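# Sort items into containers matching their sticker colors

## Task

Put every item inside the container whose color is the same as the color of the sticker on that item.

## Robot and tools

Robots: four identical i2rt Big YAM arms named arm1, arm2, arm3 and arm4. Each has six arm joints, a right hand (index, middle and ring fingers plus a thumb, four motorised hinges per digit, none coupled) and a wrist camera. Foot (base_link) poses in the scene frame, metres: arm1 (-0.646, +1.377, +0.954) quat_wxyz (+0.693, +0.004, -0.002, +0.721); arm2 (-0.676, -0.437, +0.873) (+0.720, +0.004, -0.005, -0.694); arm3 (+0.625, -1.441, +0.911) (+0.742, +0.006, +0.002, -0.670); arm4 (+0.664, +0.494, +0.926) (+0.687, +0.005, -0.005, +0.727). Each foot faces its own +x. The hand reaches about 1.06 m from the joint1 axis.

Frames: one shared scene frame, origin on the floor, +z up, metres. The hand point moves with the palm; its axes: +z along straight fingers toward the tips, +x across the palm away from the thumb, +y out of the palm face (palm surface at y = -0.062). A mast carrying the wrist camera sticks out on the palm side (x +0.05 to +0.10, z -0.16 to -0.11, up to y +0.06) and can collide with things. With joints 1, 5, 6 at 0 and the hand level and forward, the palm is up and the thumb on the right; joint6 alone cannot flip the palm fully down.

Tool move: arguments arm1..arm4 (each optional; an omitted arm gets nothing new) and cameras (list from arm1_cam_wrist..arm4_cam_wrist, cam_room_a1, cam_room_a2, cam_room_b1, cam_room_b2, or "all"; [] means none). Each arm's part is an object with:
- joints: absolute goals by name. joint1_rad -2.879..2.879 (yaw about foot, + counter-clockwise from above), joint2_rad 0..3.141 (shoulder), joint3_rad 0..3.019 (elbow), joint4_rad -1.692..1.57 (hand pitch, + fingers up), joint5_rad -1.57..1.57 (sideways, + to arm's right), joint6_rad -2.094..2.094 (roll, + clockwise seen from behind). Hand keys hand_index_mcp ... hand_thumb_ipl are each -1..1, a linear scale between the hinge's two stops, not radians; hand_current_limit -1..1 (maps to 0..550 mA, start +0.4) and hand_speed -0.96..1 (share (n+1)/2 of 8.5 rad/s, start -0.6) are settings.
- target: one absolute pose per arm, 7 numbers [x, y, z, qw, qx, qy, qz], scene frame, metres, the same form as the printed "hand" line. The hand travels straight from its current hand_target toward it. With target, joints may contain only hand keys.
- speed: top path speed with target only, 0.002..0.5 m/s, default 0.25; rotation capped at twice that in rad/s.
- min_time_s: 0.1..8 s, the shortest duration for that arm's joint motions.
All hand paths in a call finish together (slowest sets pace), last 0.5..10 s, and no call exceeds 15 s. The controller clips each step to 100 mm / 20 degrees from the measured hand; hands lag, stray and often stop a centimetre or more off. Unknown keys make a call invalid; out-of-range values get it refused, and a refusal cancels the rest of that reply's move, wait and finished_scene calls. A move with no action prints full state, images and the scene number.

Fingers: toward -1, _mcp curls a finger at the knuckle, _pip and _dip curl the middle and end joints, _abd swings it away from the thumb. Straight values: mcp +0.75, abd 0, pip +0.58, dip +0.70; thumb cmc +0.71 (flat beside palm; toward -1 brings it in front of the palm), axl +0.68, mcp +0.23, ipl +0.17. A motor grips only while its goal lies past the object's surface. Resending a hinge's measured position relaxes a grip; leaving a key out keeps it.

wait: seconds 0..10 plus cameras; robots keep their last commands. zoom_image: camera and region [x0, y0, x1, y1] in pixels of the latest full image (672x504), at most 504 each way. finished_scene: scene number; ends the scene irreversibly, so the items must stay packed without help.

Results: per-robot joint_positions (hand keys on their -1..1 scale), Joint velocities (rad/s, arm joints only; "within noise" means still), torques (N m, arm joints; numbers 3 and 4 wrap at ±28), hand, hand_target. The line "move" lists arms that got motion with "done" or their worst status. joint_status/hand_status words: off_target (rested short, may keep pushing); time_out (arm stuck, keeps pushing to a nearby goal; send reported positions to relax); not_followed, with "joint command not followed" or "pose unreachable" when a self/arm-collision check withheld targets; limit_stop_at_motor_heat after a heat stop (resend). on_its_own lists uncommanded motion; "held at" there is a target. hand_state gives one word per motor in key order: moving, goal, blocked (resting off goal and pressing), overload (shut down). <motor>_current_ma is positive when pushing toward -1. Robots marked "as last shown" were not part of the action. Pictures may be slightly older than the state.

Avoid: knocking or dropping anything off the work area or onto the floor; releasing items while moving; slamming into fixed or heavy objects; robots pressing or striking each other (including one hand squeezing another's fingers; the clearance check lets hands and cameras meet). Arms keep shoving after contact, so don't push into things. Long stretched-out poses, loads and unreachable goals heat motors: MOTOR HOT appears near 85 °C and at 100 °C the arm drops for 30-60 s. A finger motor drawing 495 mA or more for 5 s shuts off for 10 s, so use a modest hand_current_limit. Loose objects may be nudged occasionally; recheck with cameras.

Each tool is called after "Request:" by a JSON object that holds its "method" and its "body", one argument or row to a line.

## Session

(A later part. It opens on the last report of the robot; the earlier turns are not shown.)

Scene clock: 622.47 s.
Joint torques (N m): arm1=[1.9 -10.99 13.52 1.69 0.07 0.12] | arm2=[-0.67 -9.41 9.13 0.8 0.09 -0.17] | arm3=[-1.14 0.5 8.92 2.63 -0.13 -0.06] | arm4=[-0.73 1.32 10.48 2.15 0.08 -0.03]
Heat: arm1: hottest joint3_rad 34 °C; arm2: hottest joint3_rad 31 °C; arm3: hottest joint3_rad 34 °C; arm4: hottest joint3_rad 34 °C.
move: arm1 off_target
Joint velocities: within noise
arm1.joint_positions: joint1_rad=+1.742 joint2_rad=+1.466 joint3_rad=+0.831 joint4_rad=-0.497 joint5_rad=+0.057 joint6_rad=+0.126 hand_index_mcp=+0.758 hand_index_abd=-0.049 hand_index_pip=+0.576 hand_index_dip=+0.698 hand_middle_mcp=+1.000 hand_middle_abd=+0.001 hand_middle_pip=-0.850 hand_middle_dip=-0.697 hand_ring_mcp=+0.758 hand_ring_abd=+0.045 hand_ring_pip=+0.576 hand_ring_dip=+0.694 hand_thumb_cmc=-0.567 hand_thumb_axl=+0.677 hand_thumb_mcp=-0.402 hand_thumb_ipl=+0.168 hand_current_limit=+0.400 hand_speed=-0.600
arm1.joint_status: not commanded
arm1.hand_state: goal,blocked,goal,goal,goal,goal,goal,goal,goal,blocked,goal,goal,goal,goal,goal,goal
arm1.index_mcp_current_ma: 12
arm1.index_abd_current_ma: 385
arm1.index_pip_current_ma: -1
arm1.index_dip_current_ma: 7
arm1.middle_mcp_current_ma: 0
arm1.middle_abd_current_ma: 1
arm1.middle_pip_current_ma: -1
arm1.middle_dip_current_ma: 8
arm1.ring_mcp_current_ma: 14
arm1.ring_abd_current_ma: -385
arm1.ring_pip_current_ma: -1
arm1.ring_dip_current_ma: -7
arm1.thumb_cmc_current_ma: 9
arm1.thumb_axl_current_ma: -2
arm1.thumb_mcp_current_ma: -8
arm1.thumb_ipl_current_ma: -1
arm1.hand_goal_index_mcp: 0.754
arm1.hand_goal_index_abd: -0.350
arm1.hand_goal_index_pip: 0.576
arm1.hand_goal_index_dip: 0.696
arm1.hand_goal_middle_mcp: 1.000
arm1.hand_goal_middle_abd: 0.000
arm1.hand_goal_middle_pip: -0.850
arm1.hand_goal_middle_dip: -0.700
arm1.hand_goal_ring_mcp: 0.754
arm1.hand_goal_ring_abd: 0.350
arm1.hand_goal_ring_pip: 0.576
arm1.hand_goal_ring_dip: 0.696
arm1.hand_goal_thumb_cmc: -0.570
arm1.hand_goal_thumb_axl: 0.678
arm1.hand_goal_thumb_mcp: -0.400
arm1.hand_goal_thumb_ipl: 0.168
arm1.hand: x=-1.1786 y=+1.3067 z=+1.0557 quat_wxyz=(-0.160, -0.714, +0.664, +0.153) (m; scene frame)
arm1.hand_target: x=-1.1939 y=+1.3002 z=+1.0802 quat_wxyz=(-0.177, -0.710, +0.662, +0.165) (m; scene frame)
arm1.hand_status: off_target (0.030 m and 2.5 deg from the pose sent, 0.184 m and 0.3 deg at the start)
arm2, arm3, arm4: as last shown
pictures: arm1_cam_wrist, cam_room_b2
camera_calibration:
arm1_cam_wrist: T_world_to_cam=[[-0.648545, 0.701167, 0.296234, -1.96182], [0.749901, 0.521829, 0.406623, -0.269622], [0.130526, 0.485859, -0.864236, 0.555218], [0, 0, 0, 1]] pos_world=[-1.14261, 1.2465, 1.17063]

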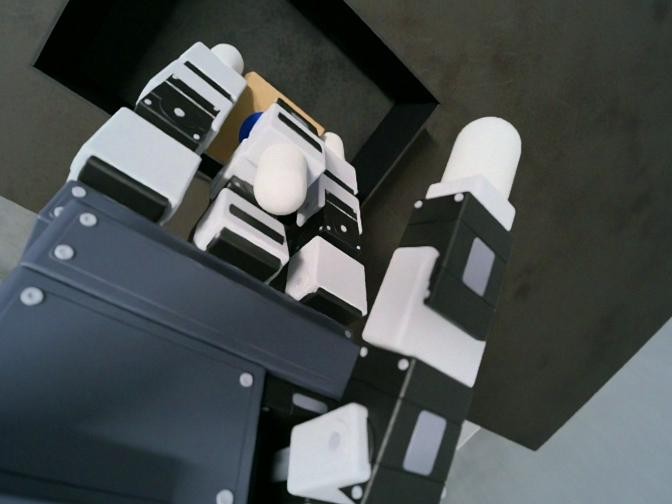

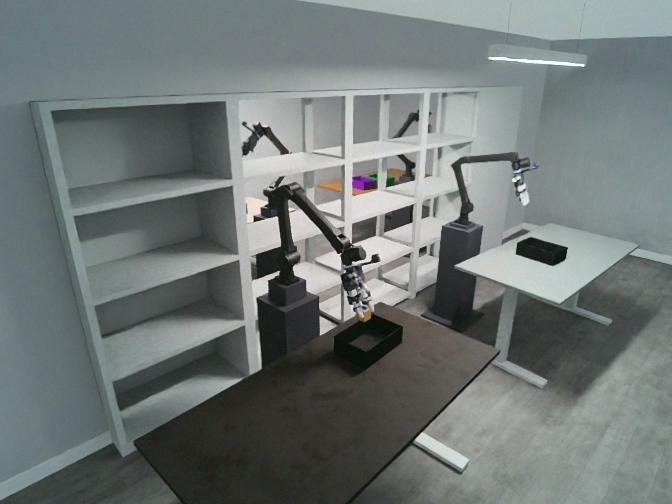

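Request:
{"method": "move", "body": {
  "arm1": {"joints":{"joint1_rad":0.9,"joint2_rad":1.0,"joint3_rad":1.2,"joint4_rad":-1.33,"joint5_rad":0,"joint6_rad":0},"min_time_s":2.5}
}}

Request:
{"method": "move", "body": {
  "arm1": {"joints":{"joint1_rad":-1.0,"joint2_rad":0.72,"joint3_rad":1.3,"joint4_rad":-1.68},"min_time_s":3.5}
}}

Request:
{"method": "move", "body": {
  "arm1": {"joints":{"joint1_rad":-2.217},"min_time_s":2.5},
  "cameras": ["arm1_cam_wrist","cam_room_b2","cam_room_a1","cam_room_a2"]
}}

Scene clock: 647.07 s.
Joint torques (N m): arm1=[0.97 -5.54 16.12 1.65 -0.31 -0.05] | arm2=[-0.73 -9.52 9.16 0.84 0.06 -0.18] | arm3=[-1.2 0.44 8.91 2.63 -0.13 -0.06] | arm4=[-0.97 1.32 10.54 2.09 0.08 -0.04]
Heat: arm1: hottest joint3_rad 39 °C; arm2: hottest joint3_rad 31 °C; arm3: hottest joint3_rad 34 °C; arm4: hottest joint3_rad 34 °C.
move: arm1 done
Joint velocities: within noise
arm1.joint_positions: joint1_rad=+0.902 joint2_rad=+1.004 joint3_rad=+1.145 joint4_rad=-1.320 joint5_rad=+0.003 joint6_rad=+0.010 hand_index_mcp=+0.758 hand_index_abd=-0.049 hand_index_pip=+0.576 hand_index_dip=+0.698 hand_middle_mcp=+1.000 hand_middle_abd=+0.001 hand_middle_pip=-0.850 hand_middle_dip=-0.697 hand_ring_mcp=+0.758 hand_ring_abd=+0.045 hand_ring_pip=+0.576 hand_ring_dip=+0.694 hand_thumb_cmc=-0.568 hand_thumb_axl=+0.677 hand_thumb_mcp=-0.402 hand_thumb_ipl=+0.168 hand_current_limit=+0.400 hand_speed=-0.600
arm1.joint_status: all done
arm1.hand_state: goal,blocked,goal,goal,goal,goal,goal,goal,goal,blocked,goal,goal,goal,goal,goal,goal
arm1.index_mcp_current_ma: 12
arm1.index_abd_current_ma: 385
arm1.index_pip_current_ma: -1
arm1.index_dip_current_ma: 7
arm1.middle_mcp_current_ma: 0
arm1.middle_abd_current_ma: 1
arm1.middle_pip_current_ma: -1
arm1.middle_dip_current_ma: 8
arm1.ring_mcp_current_ma: 14
arm1.ring_abd_current_ma: -385
arm1.ring_pip_current_ma: -1
arm1.ring_dip_current_ma: -7
arm1.thumb_cmc_current_ma: 7
arm1.thumb_axl_current_ma: -2
arm1.thumb_mcp_current_ma: -8
arm1.thumb_ipl_current_ma: -1
arm1.hand_goal_index_mcp: 0.754
arm1.hand_goal_index_abd: -0.350
arm1.hand_goal_index_pip: 0.576
arm1.hand_goal_index_dip: 0.696
arm1.hand_goal_middle_mcp: 1.000
arm1.hand_goal_middle_abd: 0.000
arm1.hand_goal_middle_pip: -0.850
arm1.hand_goal_middle_dip: -0.700
arm1.hand_goal_ring_mcp: 0.754
arm1.hand_goal_ring_abd: 0.350
arm1.hand_goal_ring_pip: 0.576
arm1.hand_goal_ring_dip: 0.696
arm1.hand_goal_thumb_cmc: -0.570
arm1.hand_goal_thumb_axl: 0.678
arm1.hand_goal_thumb_mcp: -0.400
arm1.hand_goal_thumb_ipl: 0.168
arm1.hand: x=-0.9753 y=+1.6450 z=+1.3013 quat_wxyz=(-0.087, -0.440, +0.876, +0.179) (m; scene frame)
arm1.hand_target: x=-0.9791 y=+1.6468 z=+1.3315 quat_wxyz=(-0.099, -0.442, +0.869, +0.200) (m; scene frame)
arm1.hand_status: not commanded
arm2, arm3, arm4: as last shown
pictures: none

Scene clock: 650.93 s.
Joint torques (N m): arm1=[0.97 -1.44 14.93 1.68 -0.18 -0.08] | arm2=[-0.56 -9.41 9.1 0.92 0.08 -0.18] | arm3=[-1.14 0.5 8.91 2.63 -0.13 -0.06] | arm4=[-0.67 1.67 10.52 2.13 0.06 -0.03]
Heat: arm1: hottest joint3_rad 40 °C; arm2: hottest joint3_rad 31 °C; arm3: hottest joint3_rad 34 °C; arm4: hottest joint3_rad 34 °C.
move: arm1 done
Joint velocities: within noise
arm1.joint_positions: joint1_rad=-0.997 joint2_rad=+0.727 joint3_rad=+1.247 joint4_rad=-1.671 joint5_rad=+0.000 joint6_rad=+0.008 hand_index_mcp=+0.758 hand_index_abd=-0.049 hand_index_pip=+0.576 hand_index_dip=+0.698 hand_middle_mcp=+1.000 hand_middle_abd=+0.001 hand_middle_pip=-0.850 hand_middle_dip=-0.697 hand_ring_mcp=+0.758 hand_ring_abd=+0.045 hand_ring_pip=+0.576 hand_ring_dip=+0.694 hand_thumb_cmc=-0.568 hand_thumb_axl=+0.677 hand_thumb_mcp=-0.402 hand_thumb_ipl=+0.168 hand_current_limit=+0.400 hand_speed=-0.600
arm1.joint_status: all done
arm1.hand_state: goal,blocked,goal,goal,goal,goal,goal,goal,goal,blocked,goal,goal,goal,goal,goal,goal
arm1.index_mcp_current_ma: 12
arm1.index_abd_current_ma: 385
arm1.index_pip_current_ma: -1
arm1.index_dip_current_ma: 7
arm1.middle_mcp_current_ma: 0
arm1.middle_abd_current_ma: 1
arm1.middle_pip_current_ma: -1
arm1.middle_dip_current_ma: 8
arm1.ring_mcp_current_ma: 14
arm1.ring_abd_current_ma: -385
arm1.ring_pip_current_ma: -1
arm1.ring_dip_current_ma: -7
arm1.thumb_cmc_current_ma: 6
arm1.thumb_axl_current_ma: -2
arm1.thumb_mcp_current_ma: -8
arm1.thumb_ipl_current_ma: -1
arm1.hand_goal_index_mcp: 0.754
arm1.hand_goal_index_abd: -0.350
arm1.hand_goal_index_pip: 0.576
arm1.hand_goal_index_dip: 0.696
arm1.hand_goal_middle_mcp: 1.000
arm1.hand_goal_middle_abd: 0.000
arm1.hand_goal_middle_pip: -0.850
arm1.hand_goal_middle_dip: -0.700
arm1.hand_goal_ring_mcp: 0.754
arm1.hand_goal_ring_abd: 0.350
arm1.hand_goal_ring_pip: 0.576
arm1.hand_goal_ring_dip: 0.696
arm1.hand_goal_thumb_cmc: -0.570
arm1.hand_goal_thumb_axl: 0.678
arm1.hand_goal_thumb_mcp: -0.400
arm1.hand_goal_thumb_ipl: 0.168
arm1.hand: x=-0.3906 y=+1.5224 z=+1.3853 quat_wxyz=(+0.092, +0.455, +0.865, +0.188) (m; scene frame)
arm1.hand_target: x=-0.3939 y=+1.5193 z=+1.4126 quat_wxyz=(+0.104, +0.451, +0.861, +0.210) (m; scene frame)
arm1.hand_status: not commanded
arm2: as last shown
arm3.joint_positions: joint1_rad=-0.298 joint2_rad=+0.639 joint3_rad=+1.429 joint4_rad=-1.381 joint5_rad=-0.068 joint6_rad=+1.193 hand_index_mcp=+0.753 hand_index_abd=+0.000 hand_index_pip=+0.577 hand_index_dip=+0.696 hand_middle_mcp=+0.753 hand_middle_abd=+0.000 hand_middle_pip=+0.577 hand_middle_dip=+0.696 hand_ring_mcp=+0.753 hand_ring_abd=+0.001 hand_ring_pip=+0.577 hand_ring_dip=+0.696 hand_thumb_cmc=+0.714 hand_thumb_axl=+0.677 hand_thumb_mcp=+0.226 hand_thumb_ipl=+0.168 hand_current_limit=+0.400 hand_speed=-0.600
arm3.joint_status: not commanded
arm3.hand_state: goal,goal,goal,goal,goal,goal,goal,goal,goal,goal,goal,goal,goal,goal,goal,goal
arm3.index_mcp_current_ma: 0
arm3.index_abd_current_ma: 0
arm3.index_pip_current_ma: 1
arm3.index_dip_current_ma: 0
arm3.middle_mcp_current_ma: 0
arm3.middle_abd_current_ma: 0
arm3.middle_pip_current_ma: 1
arm3.middle_dip_current_ma: 0
arm3.ring_mcp_current_ma: 0
arm3.ring_abd_current_ma: 0
arm3.ring_pip_current_ma: 1
arm3.ring_dip_current_ma: 0
arm3.thumb_cmc_current_ma: 0
arm3.thumb_axl_current_ma: -1
arm3.thumb_mcp_current_ma: 0
arm3.thumb_ipl_current_ma: 0
arm3.hand_goal_index_mcp: 0.754
arm3.hand_goal_index_abd: 0.000
arm3.hand_goal_index_pip: 0.576
arm3.hand_goal_index_dip: 0.696
arm3.hand_goal_middle_mcp: 0.754
arm3.hand_goal_middle_abd: 0.000
arm3.hand_goal_middle_pip: 0.576
arm3.hand_goal_middle_dip: 0.696
arm3.hand_goal_ring_mcp: 0.754
arm3.hand_goal_ring_abd: 0.000
arm3.hand_goal_ring_pip: 0.576
arm3.hand_goal_ring_dip: 0.696
arm3.hand_goal_thumb_cmc: 0.714
arm3.hand_goal_thumb_axl: 0.678
arm3.hand_goal_thumb_mcp: 0.226
arm3.hand_goal_thumb_ipl: 0.168
arm3.hand: x=+0.5003 y=-1.6716 z=+1.4576 quat_wxyz=(+0.393, +0.689, -0.555, +0.249) (m; scene frame)
arm3.hand_target: x=+0.5008 y=-1.6693 z=+1.4680 quat_wxyz=(+0.403, +0.685, -0.551, +0.254) (m; scene frame)
arm3.hand_status: not commanded
arm4.joint_positions: joint1_rad=+0.168 joint2_rad=+0.637 joint3_rad=+1.366 joint4_rad=-1.209 joint5_rad=+0.070 joint6_rad=+1.054 hand_index_mcp=+0.755 hand_index_abd=+0.000 hand_index_pip=+0.577 hand_index_dip=+0.696 hand_middle_mcp=+0.756 hand_middle_abd=+0.000 hand_middle_pip=+0.577 hand_middle_dip=+0.696 hand_ring_mcp=+0.756 hand_ring_abd=+0.000 hand_ring_pip=+0.577 hand_ring_dip=+0.696 hand_thumb_cmc=+0.716 hand_thumb_axl=+0.677 hand_thumb_mcp=+0.226 hand_thumb_ipl=+0.168 hand_current_limit=+0.400 hand_speed=-0.600
arm4.joint_status: not commanded
arm4.hand_state: goal,goal,goal,goal,goal,goal,goal,goal,goal,goal,goal,goal,goal,goal,goal,goal
arm4.index_mcp_current_ma: 7
arm4.index_abd_current_ma: 1
arm4.index_pip_current_ma: 3
arm4.index_dip_current_ma: 0
arm4.middle_mcp_current_ma: 8
arm4.middle_abd_current_ma: 1
arm4.middle_pip_current_ma: 3
arm4.middle_dip_current_ma: 0
arm4.ring_mcp_current_ma: 8
arm4.ring_abd_current_ma: 1
arm4.ring_pip_current_ma: 3
arm4.ring_dip_current_ma: 0
arm4.thumb_cmc_current_ma: 8
arm4.thumb_axl_current_ma: -4
arm4.thumb_mcp_current_ma: -1
arm4.thumb_ipl_current_ma: -2
arm4.hand_goal_index_mcp: 0.754
arm4.hand_goal_index_abd: 0.000
arm4.hand_goal_index_pip: 0.576
arm4.hand_goal_index_dip: 0.696
arm4.hand_goal_middle_mcp: 0.754
arm4.hand_goal_middle_abd: 0.000
arm4.hand_goal_middle_pip: 0.576
arm4.hand_goal_middle_dip: 0.696
arm4.hand_goal_ring_mcp: 0.754
arm4.hand_goal_ring_abd: 0.000
arm4.hand_goal_ring_pip: 0.576
arm4.hand_goal_ring_dip: 0.696
arm4.hand_goal_thumb_cmc: 0.714
arm4.hand_goal_thumb_axl: 0.678
arm4.hand_goal_thumb_mcp: 0.226
arm4.hand_goal_thumb_ipl: 0.168
arm4.hand: x=+0.6999 y=+0.7671 z=+1.5030 quat_wxyz=(-0.288, +0.359, +0.771, +0.440) (m; scene frame)
arm4.hand_target: x=+0.7007 y=+0.7638 z=+1.5149 quat_wxyz=(-0.295, +0.356, +0.765, +0.449) (m; scene frame)
arm4.hand_status: not commanded
pictures: none

Scene clock: 653.77 s.
Joint torques (N m): arm1=[0.91 -1.44 14.87 1.74 -0.17 -0.07] | arm2=[-0.62 -9 9.2 0.92 0.07 -0.17] | arm3=[-1.14 0.5 8.91 2.63 -0.13 -0.06] | arm4=[-0.79 1.38 10.55 2.13 0.07 -0.03]
Heat: arm1: hottest joint3_rad 40 °C; arm2: hottest joint3_rad 31 °C; arm3: hottest joint3_rad 34 °C; arm4: hottest joint3_rad 34 °C.
move: arm1 done
Joint velocities: within noise
arm1.joint_positions: joint1_rad=-2.213 joint2_rad=+0.727 joint3_rad=+1.247 joint4_rad=-1.671 joint5_rad=+0.000 joint6_rad=+0.008 hand_index_mcp=+0.758 hand_index_abd=-0.049 hand_index_pip=+0.576 hand_index_dip=+0.698 hand_middle_mcp=+1.000 hand_middle_abd=+0.001 hand_middle_pip=-0.850 hand_middle_dip=-0.697 hand_ring_mcp=+0.758 hand_ring_abd=+0.045 hand_ring_pip=+0.576 hand_ring_dip=+0.694 hand_thumb_cmc=-0.568 hand_thumb_axl=+0.677 hand_thumb_mcp=-0.402 hand_thumb_ipl=+0.168 hand_current_limit=+0.400 hand_speed=-0.600
arm1.joint_status: all done
arm1.hand_state: goal,blocked,goal,goal,goal,goal,goal,goal,goal,blocked,goal,goal,goal,goal,goal,goal
arm1.index_mcp_current_ma: 12
arm1.index_abd_current_ma: 385
arm1.index_pip_current_ma: -1
arm1.index_dip_current_ma: 7
arm1.middle_mcp_current_ma: 0
arm1.middle_abd_current_ma: 1
arm1.middle_pip_current_ma: -1
arm1.middle_dip_current_ma: 8
arm1.ring_mcp_current_ma: 14
arm1.ring_abd_current_ma: -385
arm1.ring_pip_current_ma: -1
arm1.ring_dip_current_ma: -7
arm1.thumb_cmc_current_ma: 6
arm1.thumb_axl_current_ma: -2
arm1.thumb_mcp_current_ma: -8
arm1.thumb_ipl_current_ma: -1
arm1.hand_goal_index_mcp: 0.754
arm1.hand_goal_index_abd: -0.350
arm1.hand_goal_index_pip: 0.576
arm1.hand_goal_index_dip: 0.696
arm1.hand_goal_middle_mcp: 1.000
arm1.hand_goal_middle_abd: 0.000
arm1.hand_goal_middle_pip: -0.850
arm1.hand_goal_middle_dip: -0.700
arm1.hand_goal_ring_mcp: 0.754
arm1.hand_goal_ring_abd: 0.350
arm1.hand_goal_ring_pip: 0.576
arm1.hand_goal_ring_dip: 0.696
arm1.hand_goal_thumb_cmc: -0.570
arm1.hand_goal_thumb_axl: 0.678
arm1.hand_goal_thumb_mcp: -0.400
arm1.hand_goal_thumb_ipl: 0.168
arm1.hand: x=-0.4164 y=+1.1865 z=+1.3825 quat_wxyz=(+0.180, +0.869, +0.451, +0.098) (m; scene frame)
arm1.hand_target: x=-0.4202 y=+1.1885 z=+1.4099 quat_wxyz=(+0.202, +0.863, +0.450, +0.108) (m; scene frame)
arm1.hand_status: not commanded
arm2.joint_positions: joint1_rad=-1.459 joint2_rad=+1.201 joint3_rad=+1.394 joint4_rad=-1.390 joint5_rad=-0.001 joint6_rad=+0.008 hand_index_mcp=+0.756 hand_index_abd=+0.001 hand_index_pip=+0.577 hand_index_dip=+0.696 hand_middle_mcp=+0.756 hand_middle_abd=+0.001 hand_middle_pip=+0.577 hand_middle_dip=+0.696 hand_ring_mcp=+0.757 hand_ring_abd=+0.001 hand_ring_pip=+0.577 hand_ring_dip=+0.696 hand_thumb_cmc=+0.717 hand_thumb_axl=+0.677 hand_thumb_mcp=+0.224 hand_thumb_ipl=+0.168 hand_current_limit=+0.400 hand_speed=-0.600
arm2.joint_status: not commanded
arm2.hand_state: goal,goal,goal,goal,goal,goal,goal,goal,goal,goal,goal,goal,goal,goal,goal,goal
arm2.index_mcp_current_ma: 0
arm2.index_abd_current_ma: 0
arm2.index_pip_current_ma: 0
arm2.index_dip_current_ma: 0
arm2.middle_mcp_current_ma: 0
arm2.middle_abd_current_ma: 0
arm2.middle_pip_current_ma: 0
arm2.middle_dip_current_ma: 0
arm2.ring_mcp_current_ma: 0
arm2.ring_abd_current_ma: 0
arm2.ring_pip_current_ma: 0
arm2.ring_dip_current_ma: 0
arm2.thumb_cmc_current_ma: 0
arm2.thumb_axl_current_ma: 0
arm2.thumb_mcp_current_ma: 0
arm2.thumb_ipl_current_ma: 0
arm2.hand_goal_index_mcp: 0.754
arm2.hand_goal_index_abd: 0.000
arm2.hand_goal_index_pip: 0.576
arm2.hand_goal_index_dip: 0.696
arm2.hand_goal_middle_mcp: 0.754
arm2.hand_goal_middle_abd: 0.000
arm2.hand_goal_middle_pip: 0.576
arm2.hand_goal_middle_dip: 0.696
arm2.hand_goal_ring_mcp: 0.754
arm2.hand_goal_ring_abd: 0.000
arm2.hand_goal_ring_pip: 0.576
arm2.hand_goal_ring_dip: 0.696
arm2.hand_goal_thumb_cmc: 0.714
arm2.hand_goal_thumb_axl: 0.678
arm2.hand_goal_thumb_mcp: 0.226
arm2.hand_goal_thumb_ipl: 0.168
arm2.hand: x=-1.1709 y=-0.4848 z=+1.2489 quat_wxyz=(+0.138, +0.742, -0.646, -0.115) (m; scene frame)
arm2.hand_target: x=-1.1697 y=-0.4848 z=+1.2514 quat_wxyz=(+0.136, +0.745, -0.643, -0.115) (m; scene frame)
arm2.hand_status: not commanded
arm3, arm4: as last shown
pictures: arm1_cam_wrist, cam_room_a1, cam_room_a2, cam_room_b2
camera_calibration:
arm1_cam_wrist: T_world_to_cam=[[0.0661159, -0.96195, 0.265107, 0.833923], [-0.902734, 0.0555225, 0.426601, -1.07382], [-0.425088, -0.267526, -0.864714, 1.45978], [0, 0, 0, 1]] pos_world=[-0.403974, 1.25234, 1.4993]

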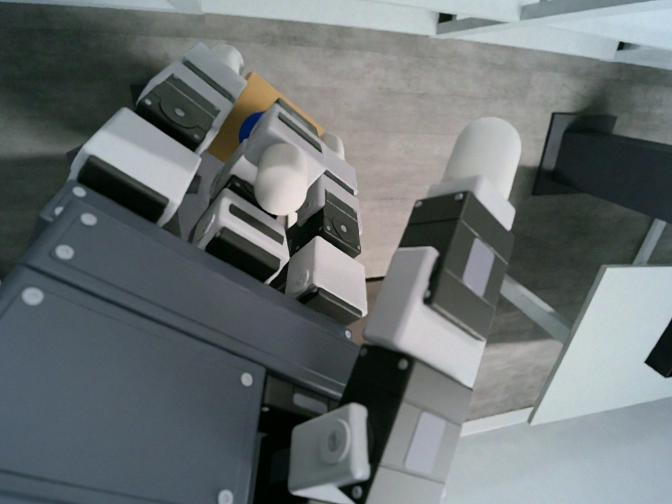

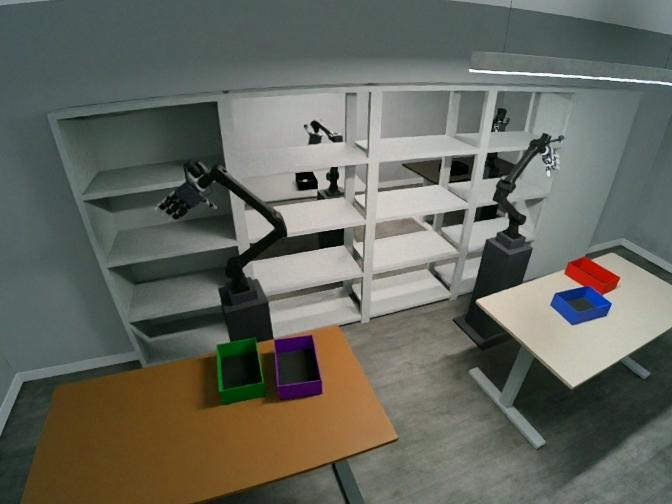

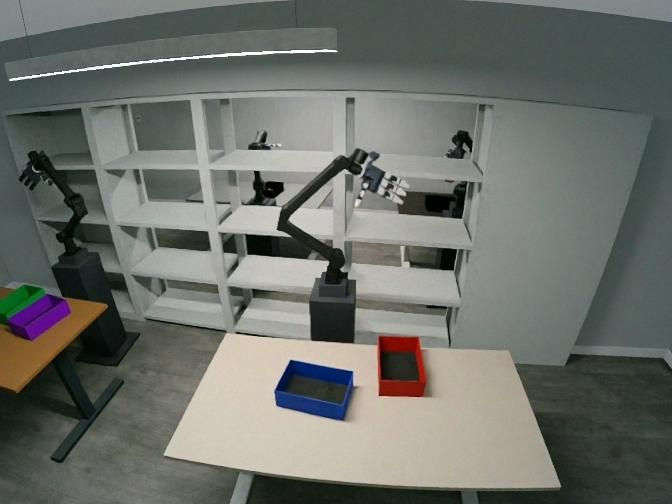

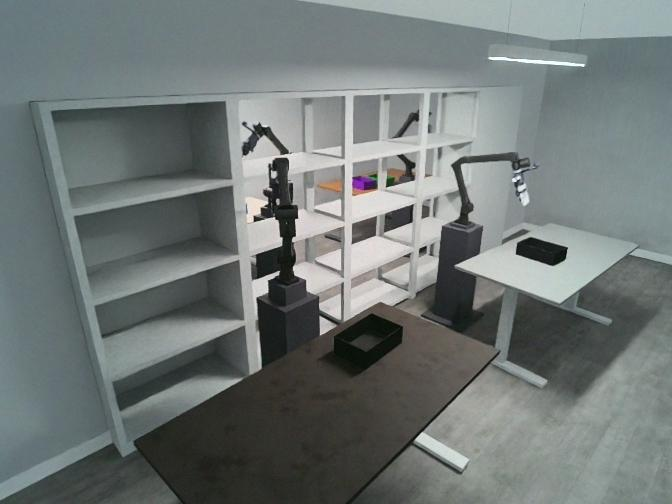

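Request:
{"method": "zoom_image", "body": {
  "camera": "cam_room_a2",
  "region": [340, 80, 500, 330]
}}

Request:
{"method": "zoom_image", "body": {
  "camera": "cam_room_b2",
  "region": [220, 100, 360, 320]
}}

Scaled by 2.016 from the camera's 672x504 image, which has a finer 960x720 frame.

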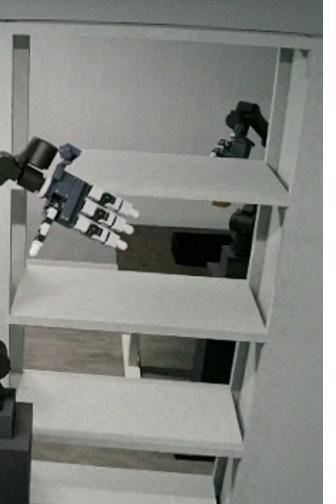

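Scaled by 2.291 from the camera's 672x504 image, which has a finer 960x720 frame.

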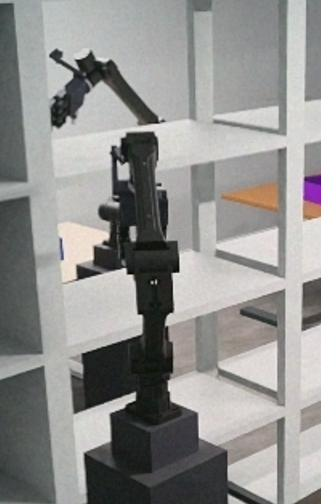

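Request:
{"method": "move", "body": {
  "arm1": {"target":[-0.297,1.112,1.185,0.3030,0.8324,0.4361,0.1588],"speed":0.15},
  "cameras": ["cam_room_a2","cam_room_b2"]
}}

Request:
{"method": "zoom_image", "body": {
  "camera": "cam_room_a2",
  "region": [400, 130, 500, 280]
}}

Scene clock: 703.33 s.
Joint torques (N m): arm1=[1.55 -4.78 12.4 3.47 -0.04 0.11] | arm2=[-0.62 -9.17 9.16 0.9 0.08 -0.18] | arm3=[-1.2 0.5 8.9 2.65 -0.13 -0.06] | arm4=[-0.79 1.61 10.51 2.1 0.08 -0.03]
Heat: arm1: hottest joint3_rad 45 °C; arm2: hottest joint3_rad 31 °C; arm3: hottest joint3_rad 34 °C; arm4: hottest joint3_rad 34 °C.
move: arm1 off_target
Joint velocities: within noise
arm1.joint_positions: joint1_rad=-2.200 joint2_rad=+0.910 joint3_rad=+0.626 joint4_rad=-0.616 joint5_rad=+0.014 joint6_rad=+0.008 hand_index_mcp=+0.760 hand_index_abd=-0.049 hand_index_pip=+0.577 hand_index_dip=+0.698 hand_middle_mcp=+1.000 hand_middle_abd=+0.001 hand_middle_pip=-0.850 hand_middle_dip=-0.697 hand_ring_mcp=+0.762 hand_ring_abd=+0.045 hand_ring_pip=+0.577 hand_ring_dip=+0.694 hand_thumb_cmc=-0.568 hand_thumb_axl=+0.677 hand_thumb_mcp=-0.402 hand_thumb_ipl=+0.168 hand_current_limit=+0.400 hand_speed=-0.600
arm1.joint_status: not commanded
arm1.hand_state: goal,blocked,goal,goal,goal,goal,goal,goal,goal,blocked,goal,goal,goal,goal,goal,goal
arm1.index_mcp_current_ma: 24
arm1.index_abd_current_ma: 385
arm1.index_pip_current_ma: 2
arm1.index_dip_current_ma: 7
arm1.middle_mcp_current_ma: 0
arm1.middle_abd_current_ma: 1
arm1.middle_pip_current_ma: -1
arm1.middle_dip_current_ma: 8
arm1.ring_mcp_current_ma: 30
arm1.ring_abd_current_ma: -385
arm1.ring_pip_current_ma: 3
arm1.ring_dip_current_ma: -6
arm1.thumb_cmc_current_ma: 6
arm1.thumb_axl_current_ma: -2
arm1.thumb_mcp_current_ma: -10
arm1.thumb_ipl_current_ma: -1
arm1.hand_goal_index_mcp: 0.754
arm1.hand_goal_index_abd: -0.350
arm1.hand_goal_index_pip: 0.576
arm1.hand_goal_index_dip: 0.696
arm1.hand_goal_middle_mcp: 1.000
arm1.hand_goal_middle_abd: 0.000
arm1.hand_goal_middle_pip: -0.850
arm1.hand_goal_middle_dip: -0.700
arm1.hand_goal_ring_mcp: 0.754
arm1.hand_goal_ring_abd: 0.350
arm1.hand_goal_ring_pip: 0.576
arm1.hand_goal_ring_dip: 0.696
arm1.hand_goal_thumb_cmc: -0.570
arm1.hand_goal_thumb_axl: 0.678
arm1.hand_goal_thumb_mcp: -0.400
arm1.hand_goal_thumb_ipl: 0.168
arm1.hand: x=-0.3030 y=+1.1135 z=+1.1731 quat_wxyz=(+0.288, +0.838, +0.439, +0.150) (m; scene frame)
arm1.hand_target: x=-0.2973 y=+1.1123 z=+1.1849 quat_wxyz=(+0.303, +0.832, +0.436, +0.159) (m; scene frame)
arm1.hand_status: off_target (0.013 m and 2.1 deg from the pose sent, 0.242 m and 16.4 deg at the start)
arm2, arm3, arm4: as last shown
pictures: cam_room_a2, cam_room_b2

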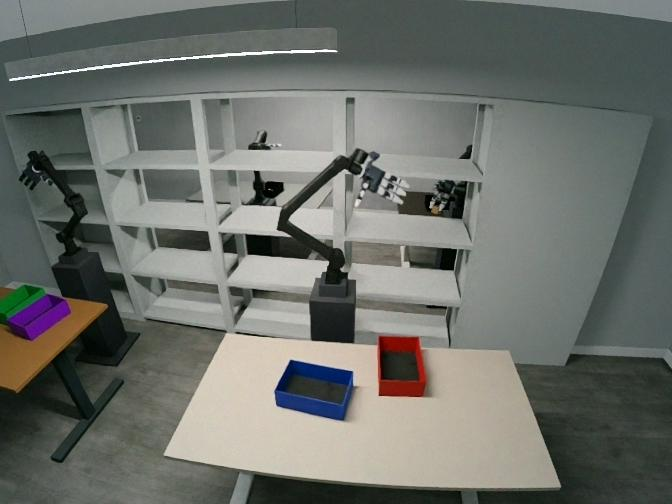

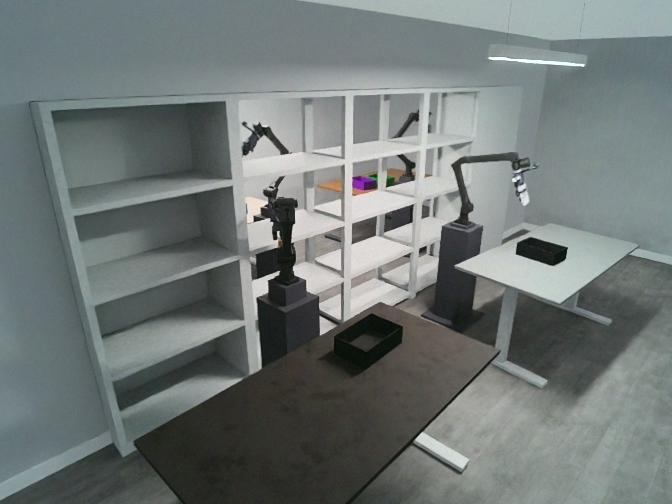

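Scaled by 3.360 from the camera's 672x504 image, which has a finer 960x720 frame.

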